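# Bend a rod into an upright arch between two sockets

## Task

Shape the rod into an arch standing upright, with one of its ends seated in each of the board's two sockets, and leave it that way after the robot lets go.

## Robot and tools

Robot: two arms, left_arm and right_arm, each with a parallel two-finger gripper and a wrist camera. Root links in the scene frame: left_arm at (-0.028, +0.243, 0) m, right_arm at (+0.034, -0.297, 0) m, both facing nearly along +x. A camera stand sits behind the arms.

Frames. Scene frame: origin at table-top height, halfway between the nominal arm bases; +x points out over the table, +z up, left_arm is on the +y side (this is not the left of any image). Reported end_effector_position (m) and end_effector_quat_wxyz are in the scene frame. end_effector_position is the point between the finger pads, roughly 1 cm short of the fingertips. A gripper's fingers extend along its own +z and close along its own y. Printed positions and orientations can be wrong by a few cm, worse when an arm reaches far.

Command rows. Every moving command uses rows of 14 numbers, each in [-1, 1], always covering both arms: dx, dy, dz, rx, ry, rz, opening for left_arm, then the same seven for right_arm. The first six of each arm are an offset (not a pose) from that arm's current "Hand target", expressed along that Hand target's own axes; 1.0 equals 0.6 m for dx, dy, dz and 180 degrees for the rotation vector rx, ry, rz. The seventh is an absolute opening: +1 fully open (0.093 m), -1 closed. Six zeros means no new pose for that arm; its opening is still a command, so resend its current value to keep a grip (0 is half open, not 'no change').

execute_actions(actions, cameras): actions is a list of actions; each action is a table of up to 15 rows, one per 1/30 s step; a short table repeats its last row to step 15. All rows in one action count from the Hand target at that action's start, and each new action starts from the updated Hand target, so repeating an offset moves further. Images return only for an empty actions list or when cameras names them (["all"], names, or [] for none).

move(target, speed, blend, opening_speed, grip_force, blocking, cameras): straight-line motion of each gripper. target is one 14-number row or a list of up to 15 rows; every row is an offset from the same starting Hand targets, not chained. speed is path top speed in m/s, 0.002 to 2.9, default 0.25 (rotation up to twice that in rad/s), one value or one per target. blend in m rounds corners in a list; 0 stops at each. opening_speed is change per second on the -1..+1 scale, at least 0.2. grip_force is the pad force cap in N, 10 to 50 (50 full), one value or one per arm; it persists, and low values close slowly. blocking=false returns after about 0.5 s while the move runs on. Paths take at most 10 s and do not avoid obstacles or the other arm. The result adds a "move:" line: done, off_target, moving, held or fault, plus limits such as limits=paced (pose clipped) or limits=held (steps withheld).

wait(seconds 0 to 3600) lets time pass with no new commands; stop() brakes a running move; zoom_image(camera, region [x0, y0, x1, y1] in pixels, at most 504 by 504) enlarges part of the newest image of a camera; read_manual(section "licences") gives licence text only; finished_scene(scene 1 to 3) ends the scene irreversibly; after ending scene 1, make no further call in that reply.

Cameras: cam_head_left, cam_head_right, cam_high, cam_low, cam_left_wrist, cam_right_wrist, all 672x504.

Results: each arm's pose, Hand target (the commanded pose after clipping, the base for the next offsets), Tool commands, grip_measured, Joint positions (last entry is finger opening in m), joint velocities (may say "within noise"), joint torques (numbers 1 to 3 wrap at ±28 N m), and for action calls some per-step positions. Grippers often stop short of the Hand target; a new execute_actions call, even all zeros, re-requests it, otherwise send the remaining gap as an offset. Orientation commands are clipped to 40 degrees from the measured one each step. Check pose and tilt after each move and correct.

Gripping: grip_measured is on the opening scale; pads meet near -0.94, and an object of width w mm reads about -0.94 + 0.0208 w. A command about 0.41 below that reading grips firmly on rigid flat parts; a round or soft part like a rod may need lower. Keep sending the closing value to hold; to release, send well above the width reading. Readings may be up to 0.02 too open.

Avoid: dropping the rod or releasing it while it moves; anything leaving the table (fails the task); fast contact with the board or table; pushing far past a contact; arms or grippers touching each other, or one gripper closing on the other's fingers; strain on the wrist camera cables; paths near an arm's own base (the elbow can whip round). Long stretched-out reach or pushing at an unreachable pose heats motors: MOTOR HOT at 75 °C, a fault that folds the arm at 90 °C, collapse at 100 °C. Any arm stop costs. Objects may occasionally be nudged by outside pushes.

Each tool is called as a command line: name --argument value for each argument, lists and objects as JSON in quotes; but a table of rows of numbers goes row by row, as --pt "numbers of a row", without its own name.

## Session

execute_actions --actions '[]'

Scene clock: 0.00 s.
left_arm: end_effector_position=(+0.3240, +0.2080, +0.3533) grip_measured=+1.000 end_effector_quat_wxyz=(+0.686, +0.085, +0.723, +0.000) | right_arm: end_effector_position=(+0.3044, -0.2154, +0.2672) grip_measured=+1.000 end_effector_quat_wxyz=(+0.669, +0.184, +0.716, +0.078)
Joint positions: left_arm=[-0.095 0.936 0.862 0.015 0.035 0.118 0.093] | right_arm=[0.79 0.724 0.505 0.067 0.919 0.488 0.093]
Joint velocities: within noise
Joint torques (N m): no reading
Heat: left arm: 34 °C; right arm: 32 °C.
Hand target: left_arm +0.3230, +0.2081, +0.3624; +0.694, +0.084, +0.715, +0.000 | right_arm +0.3045, -0.2153, +0.2704; +0.671, +0.185, +0.714, +0.080
Tool commands: left_gripper/opening=+1.0 right_gripper/opening=+1.0

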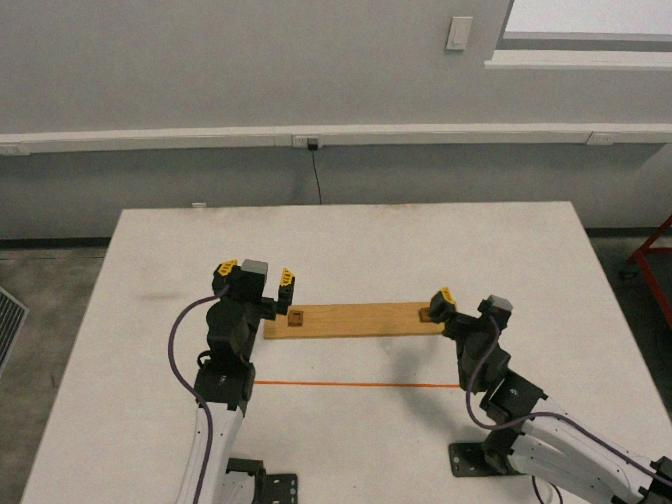

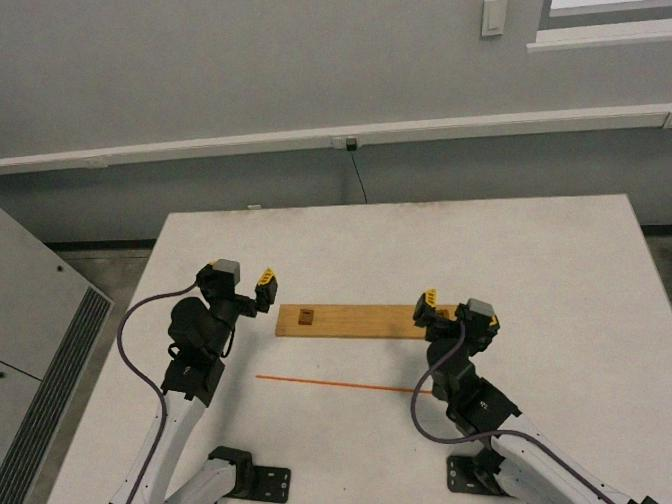

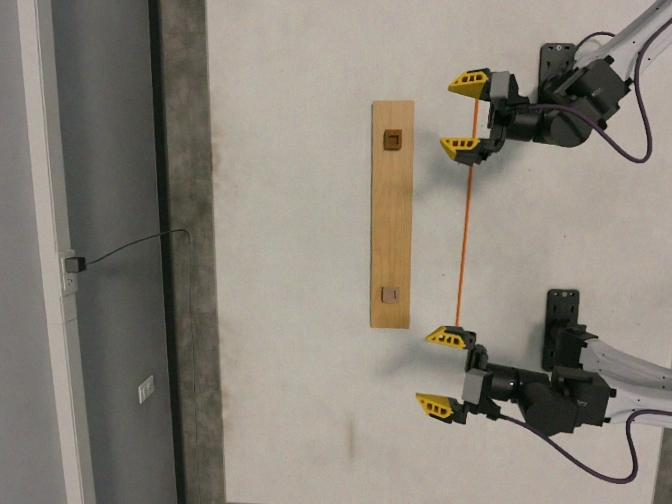

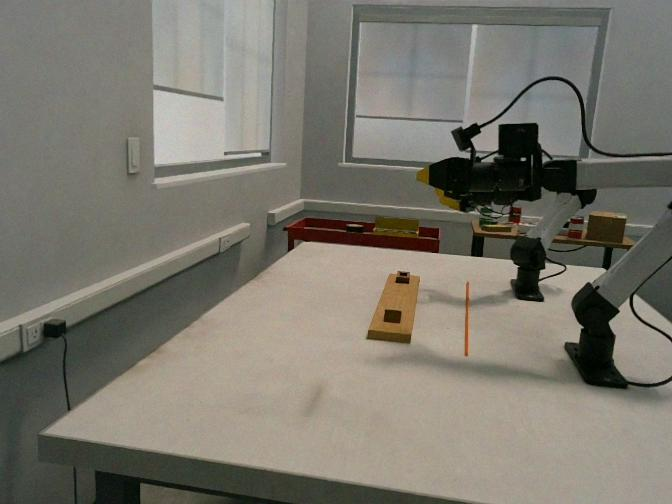

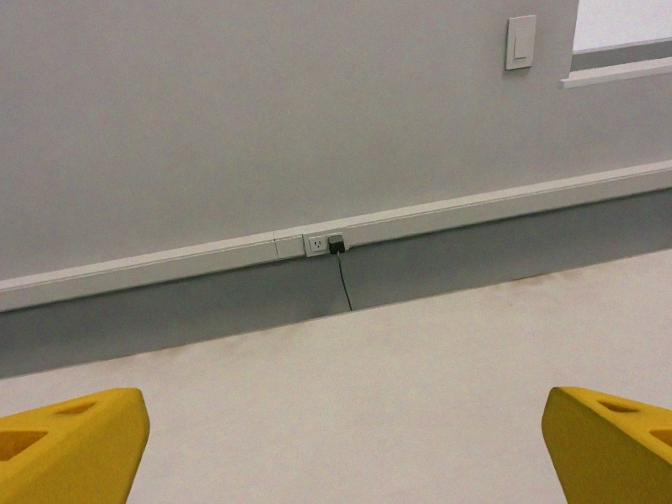

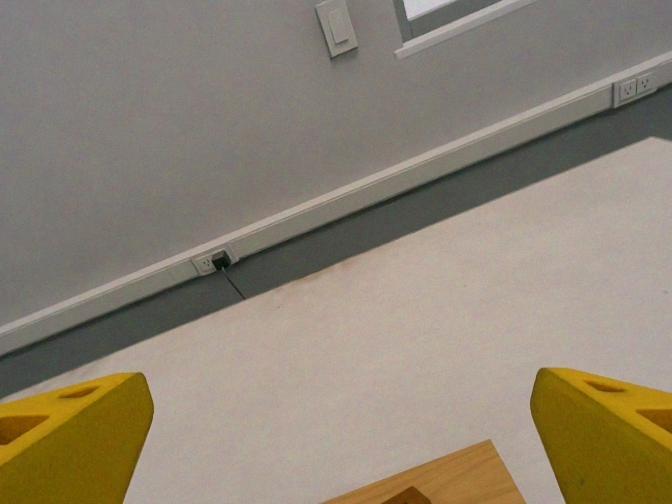

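move --target '[0.4692,-0.023,-0.1678,0.3744,0.3625,0.3418,0.2,0.2575,-0.2262,-0.1322,-0.332,0.4362,-0.5107,0.2]' --speed 0.3 --cameras '["cam_left_wrist","cam_right_wrist"]'

Scene clock: 26.43 s.
left_arm: end_effector_position=(+0.2206, +0.2402, +0.0898) grip_measured=+0.202 end_effector_quat_wxyz=(+0.013, +0.713, +0.701, +0.008) | right_arm: end_effector_position=(+0.2006, -0.2703, +0.0830) grip_measured=+0.201 end_effector_quat_wxyz=(-0.010, +0.689, -0.724, -0.003)
Joint positions: left_arm=[-0.018 1.47 1.054 -1.125 0.008 1.581 0.055] | right_arm=[0.146 1.16 0.8 -1.197 -0.016 -1.376 0.055]
Joint torques (N m): left_arm=[-0.51 -5.68 5.2 0.19 0.01 -0.03] | right_arm=[0.68 -1.59 8.01 0.19 0.19 -0.2]
Heat: left arm: 34 °C; right arm: 35 °C.
Hand target: left_arm +0.2155, +0.2399, +0.0849; +0.001, +0.718, +0.696, +0.000 | right_arm +0.2001, -0.2717, +0.0848; +0.000, +0.696, -0.718, -0.001
Off the commanded pose: left_arm 0.007 m, 2 deg | right_arm 0.002 m, 2 deg.
move: done

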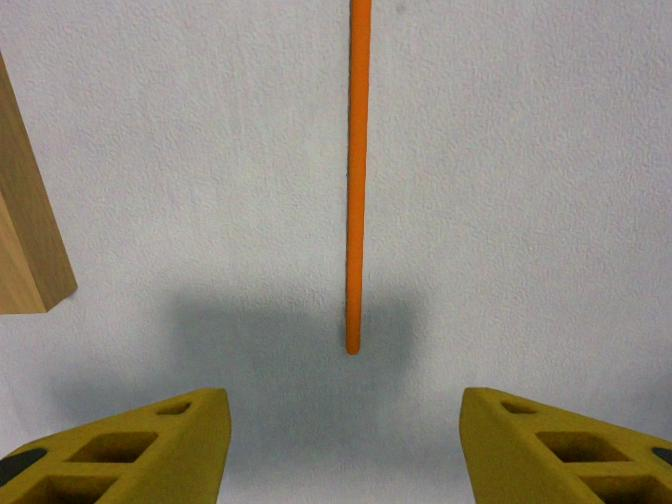

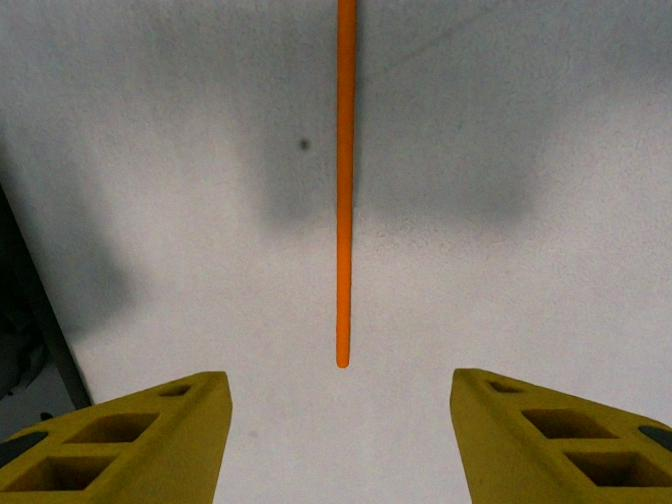

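move --pt "0.0028 0.0032 0.097 0 0 0 -0.3 0.0105 0 0.115 0 0 0 -0.3" --pt "0.0028 0.0032 0.125 0 0 0 -0.3 0.0105 0 0.143 0 0 0 -0.3" --speed '[0.15,0.04]' --cameras '["cam_left_wrist","cam_right_wrist"]'

Scene clock: 46.17 s.
left_arm: end_effector_position=(+0.2148, +0.2404, +0.0162) grip_measured=-0.298 end_effector_quat_wxyz=(+0.000, +0.715, +0.699, -0.005) | right_arm: end_effector_position=(+0.1956, -0.2749, +0.0064) grip_measured=-0.299 end_effector_quat_wxyz=(+0.001, +0.695, -0.719, -0.009)
Joint positions: left_arm=[-0.018 1.58 0.849 -0.847 0.007 1.588 0.031] | right_arm=[0.125 1.272 0.549 -0.86 -0.014 -1.412 0.031]
Joint torques (N m): left_arm=[-0.02 -5.64 4.26 0.53 0.07 -0.02] | right_arm=[-0.66 -1.13 4.62 0.73 0.16 -0.21]
Heat: left arm: 34 °C; right arm: 35 °C.
Hand target: left_arm +0.2175, +0.2414, +0.0099; +0.001, +0.718, +0.696, +0.000 | right_arm +0.1999, -0.2778, -0.0010; +0.000, +0.696, -0.718, -0.001
Off the commanded pose: left_arm 0.007 m, 1 deg | right_arm 0.009 m, 1 deg.
move: done

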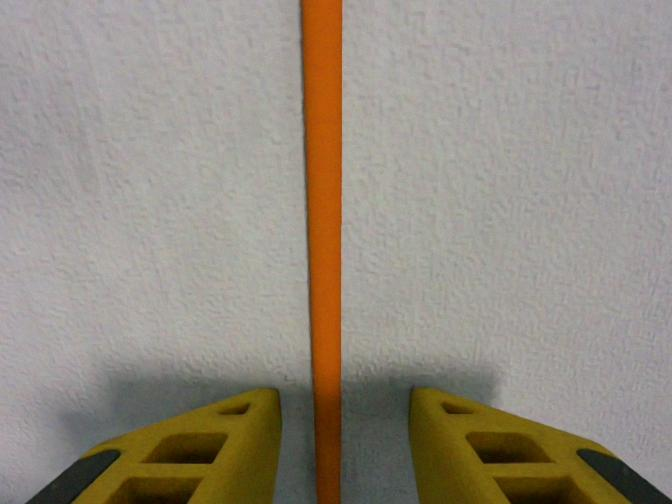

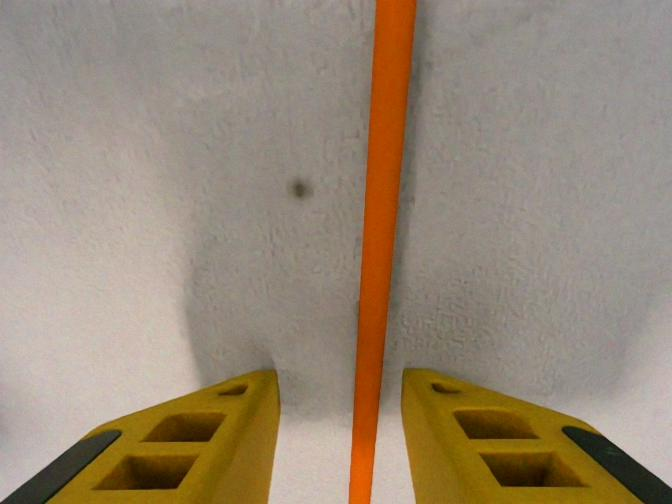

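move --pt "0 0.0067 0 0 0 0 -0.3 0 -0.0108 0 0 0 0 -0.3" --pt "0 0.0067 0 0 0 0 -1 0 -0.0108 0 0 0 0 -1" --opening_speed 1.2 --cameras '["cam_left_wrist","cam_right_wrist"]'

Scene clock: 52.33 s.
left_arm: end_effector_position=(+0.2220, +0.2404, +0.0155) grip_measured=-0.926 end_effector_quat_wxyz=(+0.010, +0.715, +0.699, +0.005) | right_arm: end_effector_position=(+0.2045, -0.2749, +0.0060) grip_measured=-0.925 end_effector_quat_wxyz=(-0.006, +0.695, -0.719, -0.004)
Joint positions: left_arm=[-0.018 1.583 0.849 -0.816 0.007 1.589 0.001] | right_arm=[0.119 1.294 0.562 -0.833 -0.013 -1.417 0.001]
Joint torques (N m): left_arm=[-0.05 -4.59 5.76 0.31 0.07 -0.04] | right_arm=[-0.66 -0.55 5.26 0.63 0.15 -0.21]
Heat: left arm: 34 °C; right arm: 34 °C.
Hand target: left_arm +0.2215, +0.2413, +0.0099; +0.001, +0.718, +0.696, +0.000 | right_arm +0.2063, -0.2780, -0.0011; +0.000, +0.696, -0.718, -0.001
Off the commanded pose: left_arm 0.006 m, 1 deg | right_arm 0.008 m, 1 deg.
move: done; target 2's new opening was sent with right_arm's hand 0.013 m and 2 deg from that target

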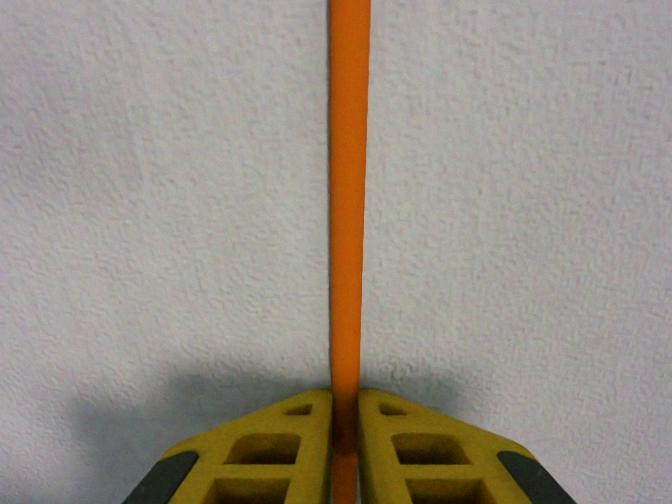

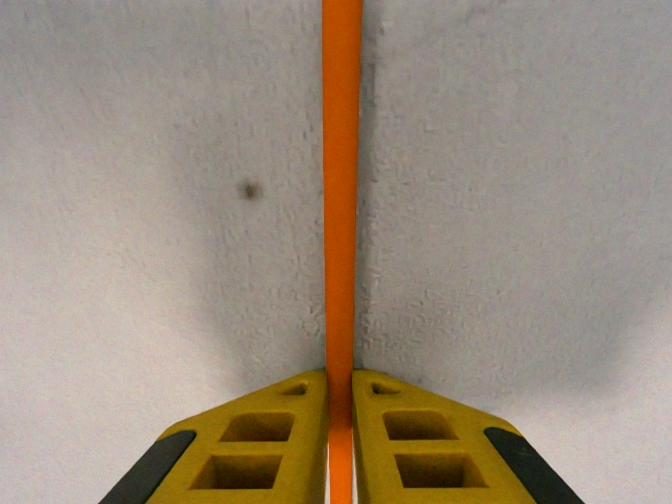

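move --pt "0 0 -0.1668 0 0 0 -1 0 0 -0.1685 0 0 0 -1" --pt "0.0079 0.2549 -0.2467 0 0 -0.0219 -1 -0.0093 -0.2993 -0.2517 0 0 -0.0219 -1" --pt "0.0003 0.2551 -0.2467 -0.0037 -0.107 -0.0217 -1 -0.0168 -0.2992 -0.2517 -0.0037 -0.107 -0.0217 -1" --pt "-0.028 0.256 -0.2467 -0.0074 -0.215 -0.0211 -1 -0.0452 -0.2982 -0.2517 -0.0074 -0.215 -0.0211 -1" --pt "-0.0772 0.2575 -0.2133 -0.0111 -0.322 -0.02 -1 -0.0943 -0.2967 -0.2328 -0.0111 -0.322 -0.02 -1" --pt "-0.1675 0.2603 -0.17 -0.0145 -0.42 -0.0187 -1 -0.1842 -0.2938 -0.1768 -0.0145 -0.42 -0.0187 -1" --blend '[0.03,0.02,0.008,0.008,0.008,0]' --speed 0.18 --cameras '["cam_head_left","cam_head_right","cam_low","cam_left_wrist"]'

zoom_image --camera "cam_head_left" --region '[400, 270, 460, 330]'

zoom_image --camera "cam_head_left" --region '[265, 270, 325, 330]'

zoom_image --camera "cam_head_right" --region '[275, 270, 335, 330]'

zoom_image --camera "cam_low" --region '[340, 240, 440, 340]'

Scene clock: 84.03 s.
left_arm: end_effector_position=(+0.3752, +0.1526, +0.1112) grip_measured=-0.938 end_effector_quat_wxyz=(+0.432, +0.556, +0.583, -0.406) | right_arm: end_effector_position=(+0.3872, -0.1871, +0.1085) grip_measured=-0.937 end_effector_quat_wxyz=(-0.418, +0.573, -0.565, -0.420)
Joint positions: left_arm=[0.164 2.272 1.688 -1.358 1.246 1.968 0] | right_arm=[-0.141 2.145 1.453 -1.331 -1.235 -2.05 0]
Joint torques (N m): left_arm=[-2.74 -12.57 4.22 -0.3 1.12 -0.07] | right_arm=[2.97 -9.29 4.7 -0.32 -1.12 -0.24]
Heat: left arm: 36 °C; right arm: 34 °C.
Hand target: left_arm +0.3742, +0.1359, +0.1122; +0.442, +0.548, +0.568, -0.425 | right_arm +0.3861, -0.1734, +0.1051; -0.426, +0.569, -0.548, -0.442
Off the commanded pose: left_arm 0.017 m, 3 deg | right_arm 0.014 m, 3 deg.
joint sent to its limit (right arm) — joint 6 (wrist roll), lower limit. The joint targets still meet the commanded pose.
move: off_target (left_arm, right_arm)

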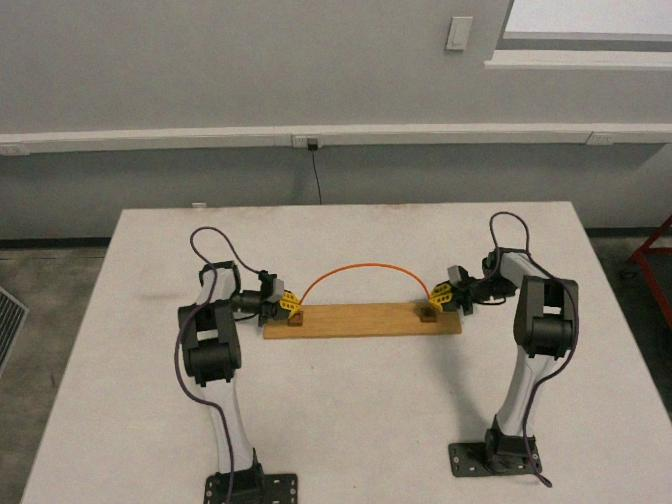

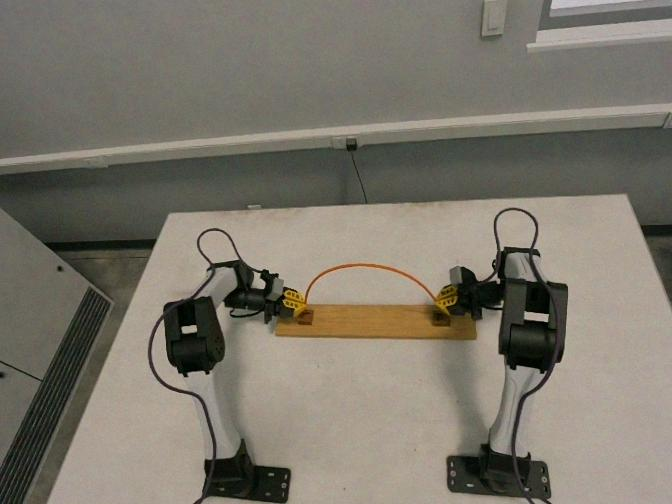

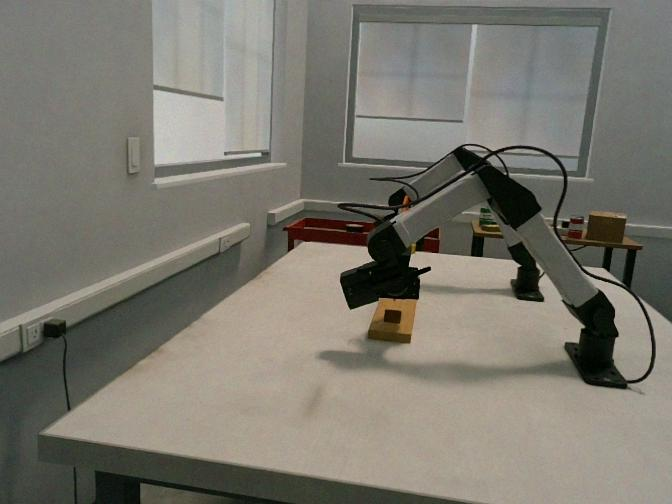

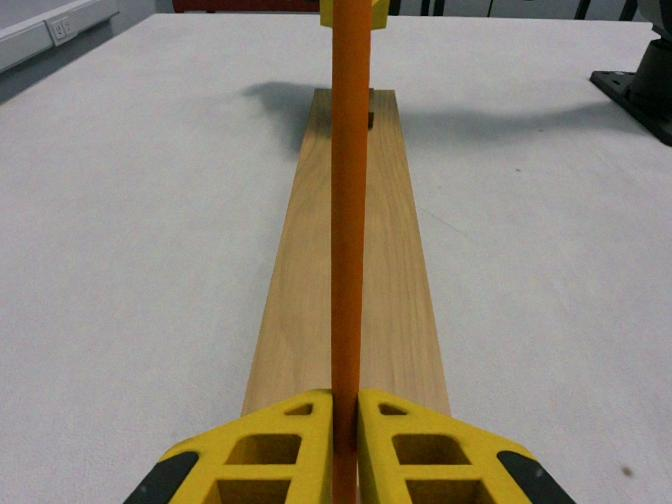

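Scaled by 8.400 from the camera's image (finer frame: 960x720).

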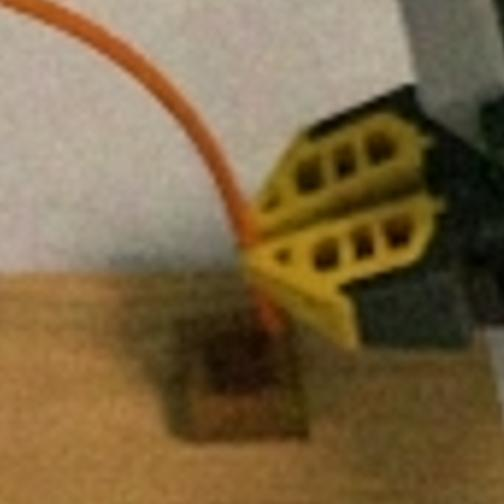

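Scaled by 8.400 from the camera's image (finer frame: 960x720).

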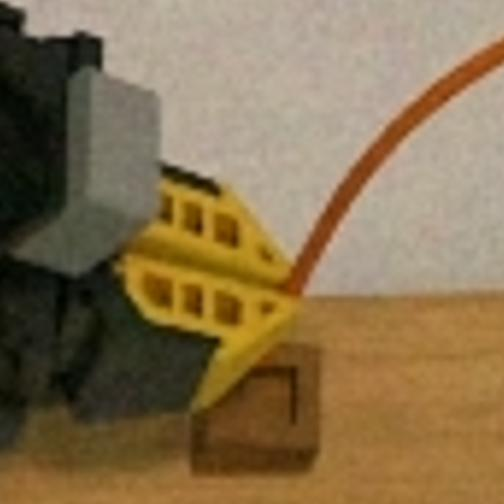

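Scaled by 8.400 from the camera's image (finer frame: 960x720).

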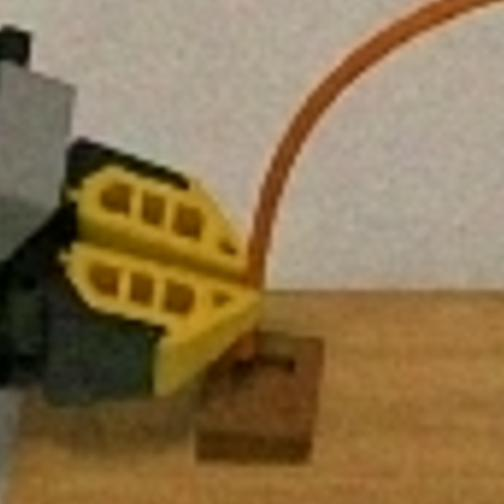

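Scaled by 5.040 from the camera's image (finer frame: 960x720).

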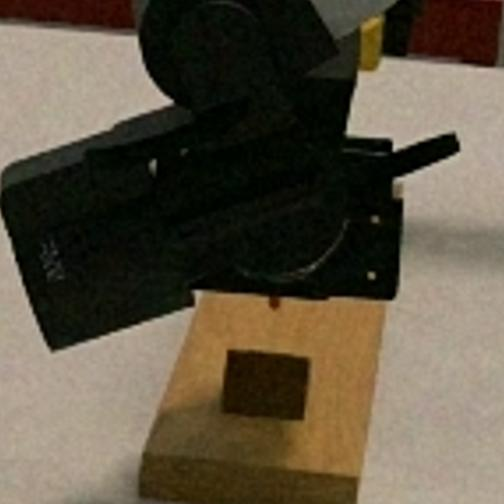

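move --target '[0.0742,0.0023,0.019,0,0,0,-1,0.0622,0,0.0192,0,0,0,-1]' --speed 0.08 --cameras '["cam_head_left","cam_head_right","cam_low"]'

zoom_image --camera "cam_head_left" --region '[410, 285, 450, 325]'

zoom_image --camera "cam_head_right" --region '[285, 290, 325, 330]'

zoom_image --camera "cam_head_left" --region '[275, 290, 315, 330]'

zoom_image --camera "cam_low" --region '[360, 240, 440, 340]'

Scene clock: 100.47 s.
left_arm: end_effector_position=(+0.3790, +0.1496, +0.0784) grip_measured=-0.938 end_effector_quat_wxyz=(+0.448, +0.544, +0.576, -0.414) | right_arm: end_effector_position=(+0.3897, -0.1814, +0.0823) grip_measured=-0.938 end_effector_quat_wxyz=(-0.434, +0.557, -0.560, -0.433)
Joint positions: left_arm=[0.16 2.341 1.638 -1.244 1.292 1.972 0] | right_arm=[-0.131 2.212 1.408 -1.232 -1.289 -2.05 0]
Joint torques (N m): left_arm=[-2.51 -11.49 3.55 -0.06 0.67 -0.09] | right_arm=[2.61 -8.57 4.03 -0.03 -0.52 -0.24]
Heat: left arm: 40 °C; right arm: 37 °C.
Hand target: left_arm +0.3757, +0.1360, +0.0663; +0.442, +0.548, +0.568, -0.425 | right_arm +0.3860, -0.1713, +0.0661; -0.426, +0.569, -0.548, -0.442
Off the commanded pose: left_arm 0.019 m, 2 deg | right_arm 0.019 m, 2 deg.
joint sent to its limit (right arm) — joint 6 (wrist roll), lower limit. The joint targets still meet the commanded pose.
move: off_target (left_arm, right_arm)

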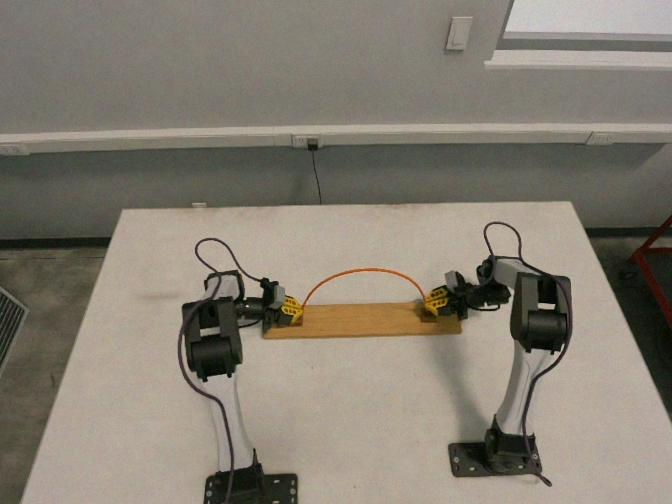

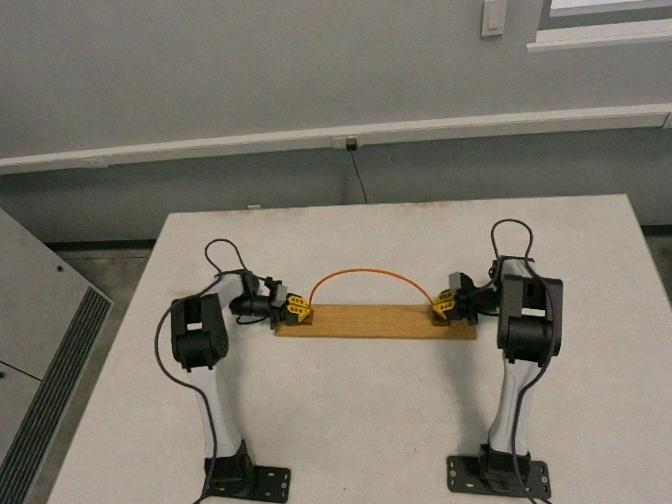

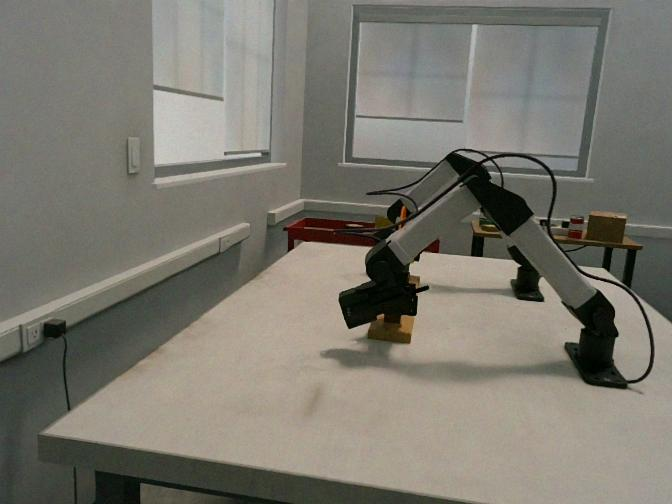

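Scaled by 12.600 from the camera's image (finer frame: 960x720).

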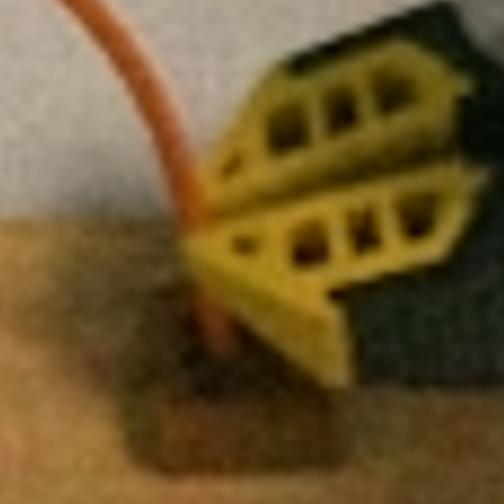

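Scaled by 12.600 from the camera's image (finer frame: 960x720).

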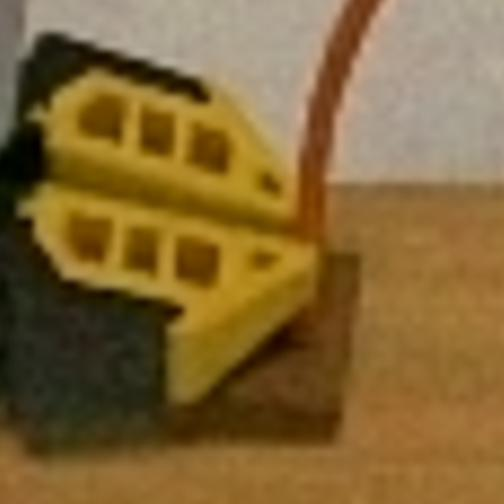

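Scaled by 12.600 from the camera's image (finer frame: 960x720).

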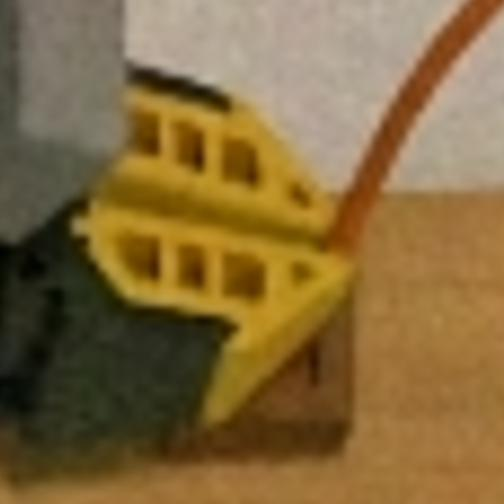

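Scaled by 5.040 from the camera's image (finer frame: 960x720).

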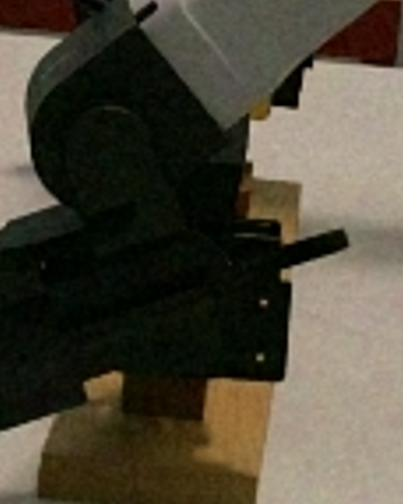

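move --pt "-0.0067 0.0015 -0.0412 0 0 0 -1 -0.0077 -0.0013 -0.0375 0 0 0 -1" --pt "0.0063 0.0015 -0.0378 0 0 0 -1 0.0053 -0.0013 -0.0342 0 0 0 -1" --speed 0.06 --cameras '["cam_head_left","cam_head_right","cam_low"]'

zoom_image --camera "cam_head_left" --region '[410, 285, 450, 325]'

zoom_image --camera "cam_head_right" --region '[285, 290, 325, 330]'

Scene clock: 115.07 s.
left_arm: end_effector_position=(+0.3764, +0.1621, +0.0813) grip_measured=-0.938 end_effector_quat_wxyz=(+0.451, +0.541, +0.576, -0.416) | right_arm: end_effector_position=(+0.3913, -0.1903, +0.0839) grip_measured=-0.938 end_effector_quat_wxyz=(-0.438, +0.545, -0.569, -0.433)
Joint positions: left_arm=[0.193 2.367 1.677 -1.363 1.287 2.078 0] | right_arm=[-0.157 2.212 1.408 -1.247 -1.294 -2.051 0]
Joint torques (N m): left_arm=[-0.8 -10.8 5.55 -0.41 0.52 0.02] | right_arm=[-0.08 -10.32 3.79 -0.07 -0.1 -0.23]
Heat: left arm: 43 °C; right arm: 39 °C.
Hand target: left_arm +0.3757, +0.1589, +0.0682; +0.442, +0.548, +0.568, -0.425 | right_arm +0.3875, -0.1921, +0.0681; -0.426, +0.568, -0.548, -0.442
Off the commanded pose: left_arm 0.013 m, 2 deg | right_arm 0.016 m, 4 deg.
joint sent to its limit (left arm) — joint 6 (wrist roll), upper limit. The joint targets still meet the commanded pose.
joint sent to its limit (right arm) — joint 6 (wrist roll), lower limit. The joint targets are off in orientation, not in position.
move: off_target (left_arm, right_arm)

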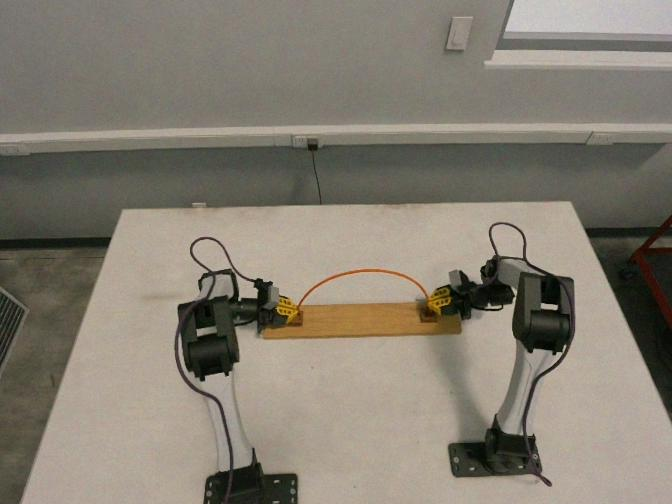

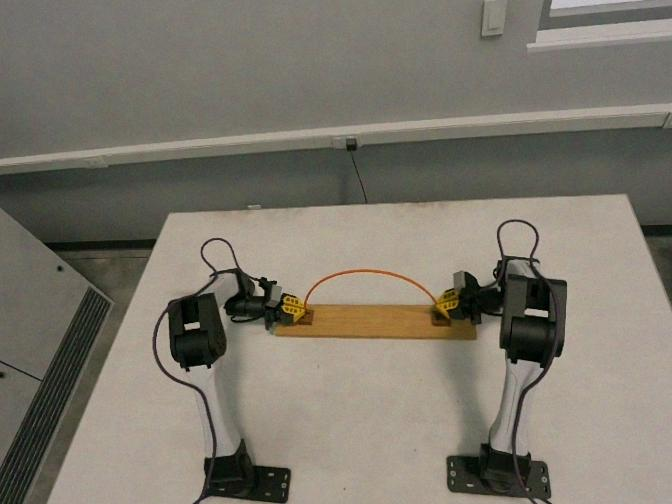

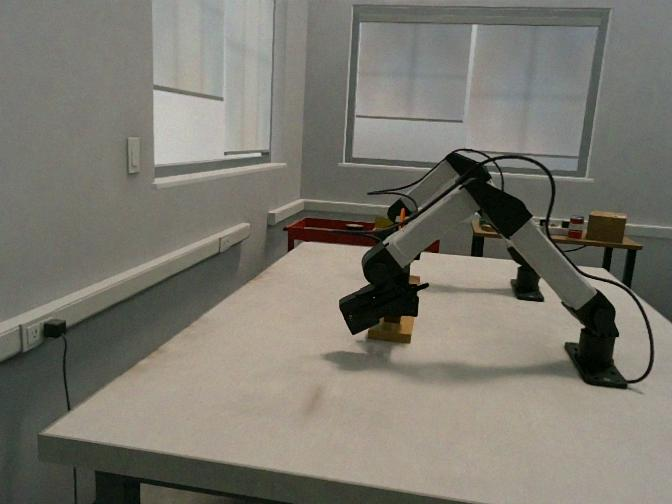

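Scaled by 12.600 from the camera's image (finer frame: 960x720).

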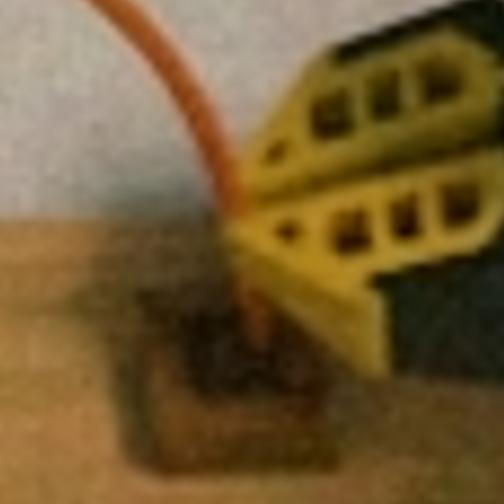

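Scaled by 12.600 from the camera's image (finer frame: 960x720).

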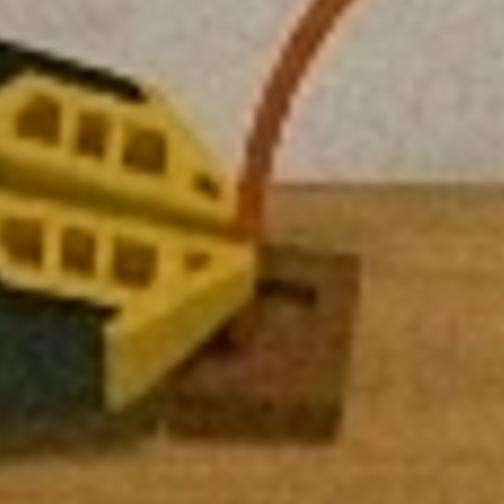

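zoom_image --camera "cam_head_right" --region '[298, 304, 316, 322]'

zoom_image --camera "cam_head_left" --region '[280, 300, 310, 330]'

Scaled by 28.000 from the camera's image (finer frame: 960x720).

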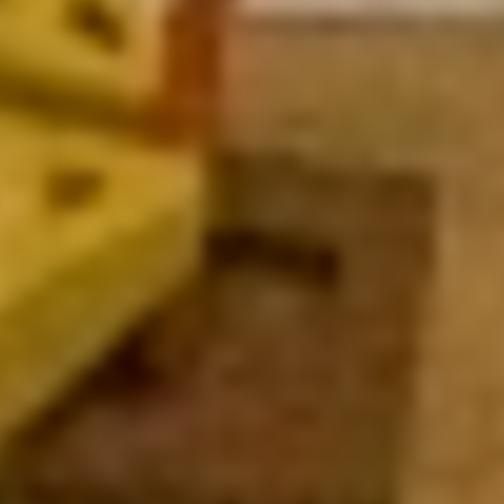

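Scaled by 16.800 from the camera's image (finer frame: 960x720).

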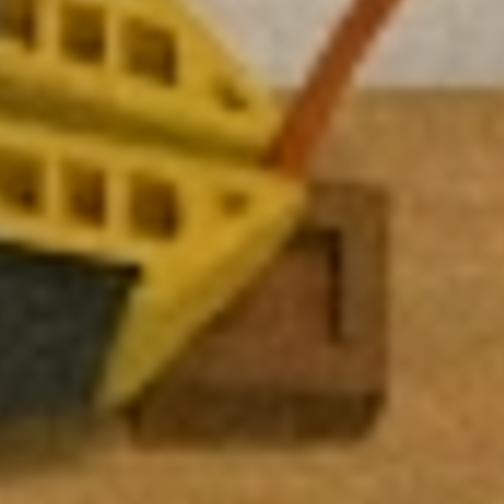

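move --target '[0.0015,-0.0005,0.014,0,0,0,-1,0,0,0,0,0,0,-1]' --speed 0.05 --cameras '["cam_head_right","cam_head_left"]'

zoom_image --camera "cam_head_right" --region '[285, 290, 325, 330]'

Scene clock: 133.37 s.
left_arm: end_effector_position=(+0.3771, +0.1604, +0.0806) grip_measured=-0.938 end_effector_quat_wxyz=(+0.454, +0.535, +0.575, -0.421) | right_arm: end_effector_position=(+0.3913, -0.1903, +0.0839) grip_measured=-0.938 end_effector_quat_wxyz=(-0.438, +0.545, -0.569, -0.433)
Joint positions: left_arm=[0.19 2.375 1.677 -1.363 1.302 2.078 0] | right_arm=[-0.157 2.212 1.408 -1.247 -1.294 -2.051 0]
Joint torques (N m): left_arm=[-1.98 -10.73 5.27 -0.3 0.42 0] | right_arm=[-0.09 -10.32 3.78 -0.07 -0.1 -0.23]
Heat: left arm: 42 °C; right arm: 42 °C.
Hand target: left_arm +0.3757, +0.1509, +0.0653; +0.442, +0.548, +0.568, -0.425 | right_arm +0.3875, -0.1921, +0.0681; -0.426, +0.568, -0.548, -0.442
Off the commanded pose: left_arm 0.018 m, 2 deg | right_arm 0.016 m, 4 deg.
joint sent to its limit (right arm) — joint 6 (wrist roll), lower limit. The joint targets are off in orientation, not in position.
joint at its limit (left arm) — joint 6 (wrist roll), upper limit.
move: off_target (left_arm)
Images, in order (width x height): cam_head_left 672x504, cam_head_right 672x504.

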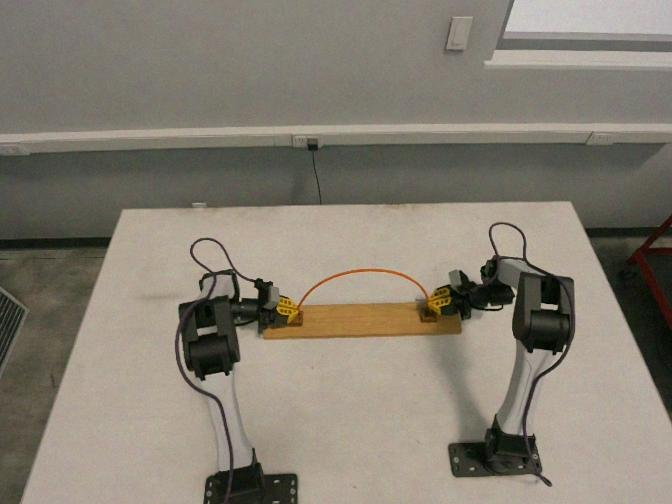

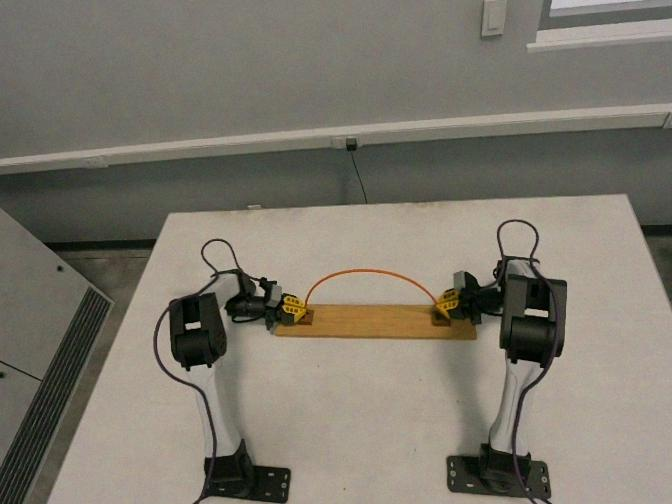

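Scaled by 12.600 from the camera's image (finer frame: 960x720).

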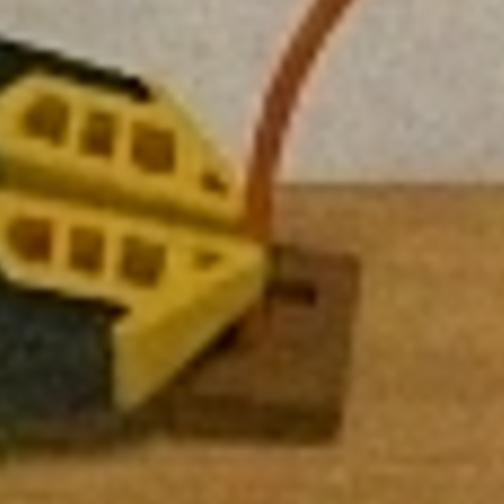

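move --pt "0.0005 0.0005 -0.0135 0 0 0 -1 0 0 0 0 0 0 -1" --pt "0.0005 0.0005 -0.0135 0 0 0 -0.5 0 0 0 0 0 0 -0.5" --speed 0.05 --opening_speed 0.5 --cameras '["cam_head_left","cam_head_right","cam_left_wrist","cam_right_wrist"]'

zoom_image --camera "cam_head_right" --region '[285, 290, 325, 330]'

zoom_image --camera "cam_head_left" --region '[410, 285, 450, 325]'

Scene clock: 140.73 s.
left_arm: end_effector_position=(+0.3741, +0.1607, +0.0714) grip_measured=-0.503 end_effector_quat_wxyz=(+0.440, +0.540, +0.580, -0.423) | right_arm: end_effector_position=(+0.3890, -0.1912, +0.0776) grip_measured=-0.502 end_effector_quat_wxyz=(-0.430, +0.556, -0.570, -0.426)
Joint positions: left_arm=[0.189 2.389 1.677 -1.363 1.274 2.078 0.021] | right_arm=[-0.157 2.212 1.4 -1.229 -1.266 -2.053 0.021]
Joint torques (N m): left_arm=[-0.5 -12.64 5.57 -0.42 0.57 0.02] | right_arm=[-0.02 -10.22 4.56 -0.23 -0.42 -0.22]
Heat: left arm: 43 °C; right arm: 43 °C.
Hand target: left_arm +0.3757, +0.1588, +0.0670; +0.442, +0.548, +0.568, -0.425 | right_arm +0.3875, -0.1921, +0.0681; -0.426, +0.568, -0.548, -0.442
Off the commanded pose: left_arm 0.005 m, 2 deg | right_arm 0.010 m, 3 deg.
joint sent to its limit (left arm) — joint 6 (wrist roll), upper limit. The joint targets still meet the commanded pose.
joint sent to its limit (right arm) — joint 6 (wrist roll), lower limit. The joint targets are off in orientation, not in position.
move: done; target 2's new opening was sent with right_arm's hand 0.016 m and 4 deg from that target

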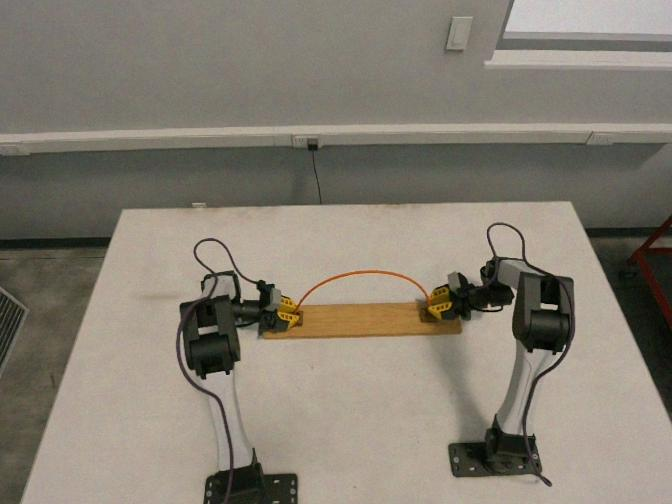

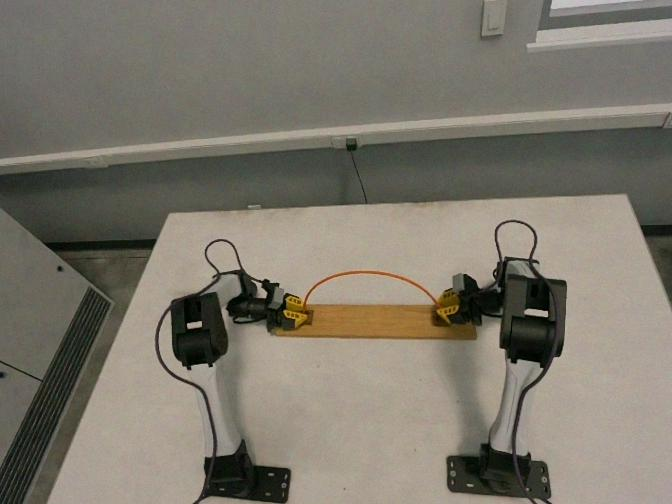

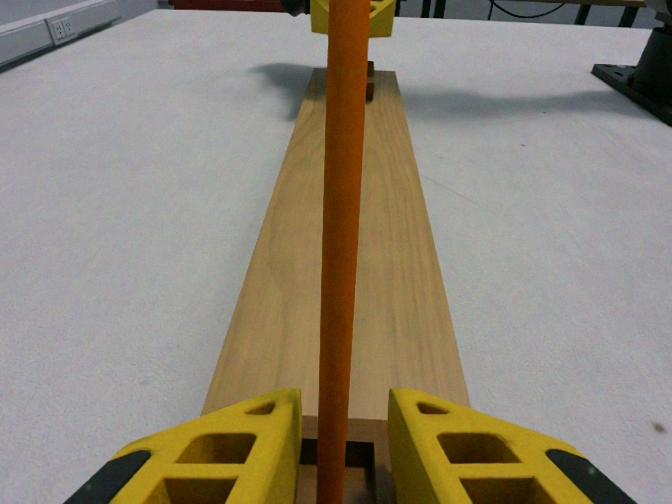

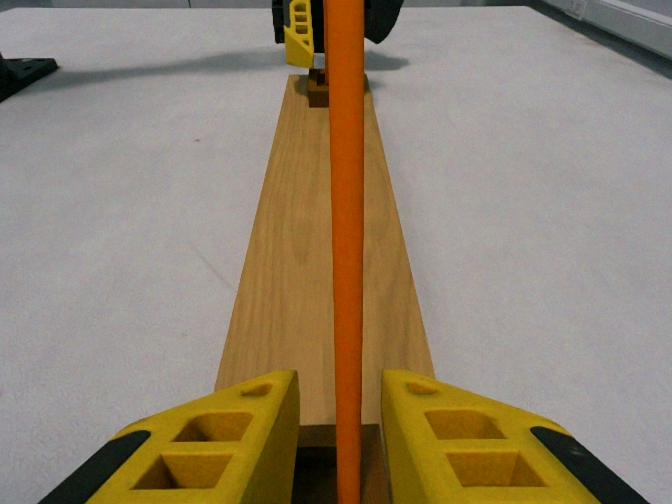

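Scaled by 12.600 from the camera's image (finer frame: 960x720).

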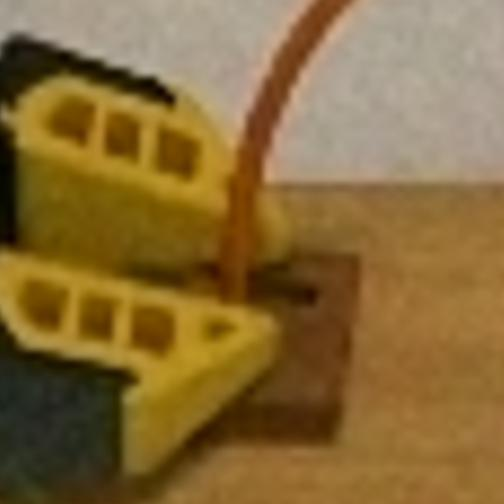

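Scaled by 12.600 from the camera's image (finer frame: 960x720).

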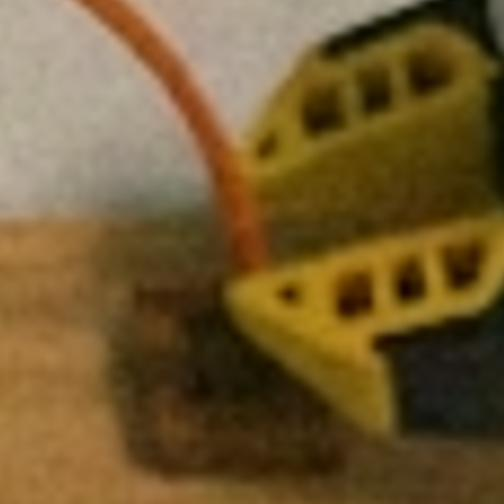

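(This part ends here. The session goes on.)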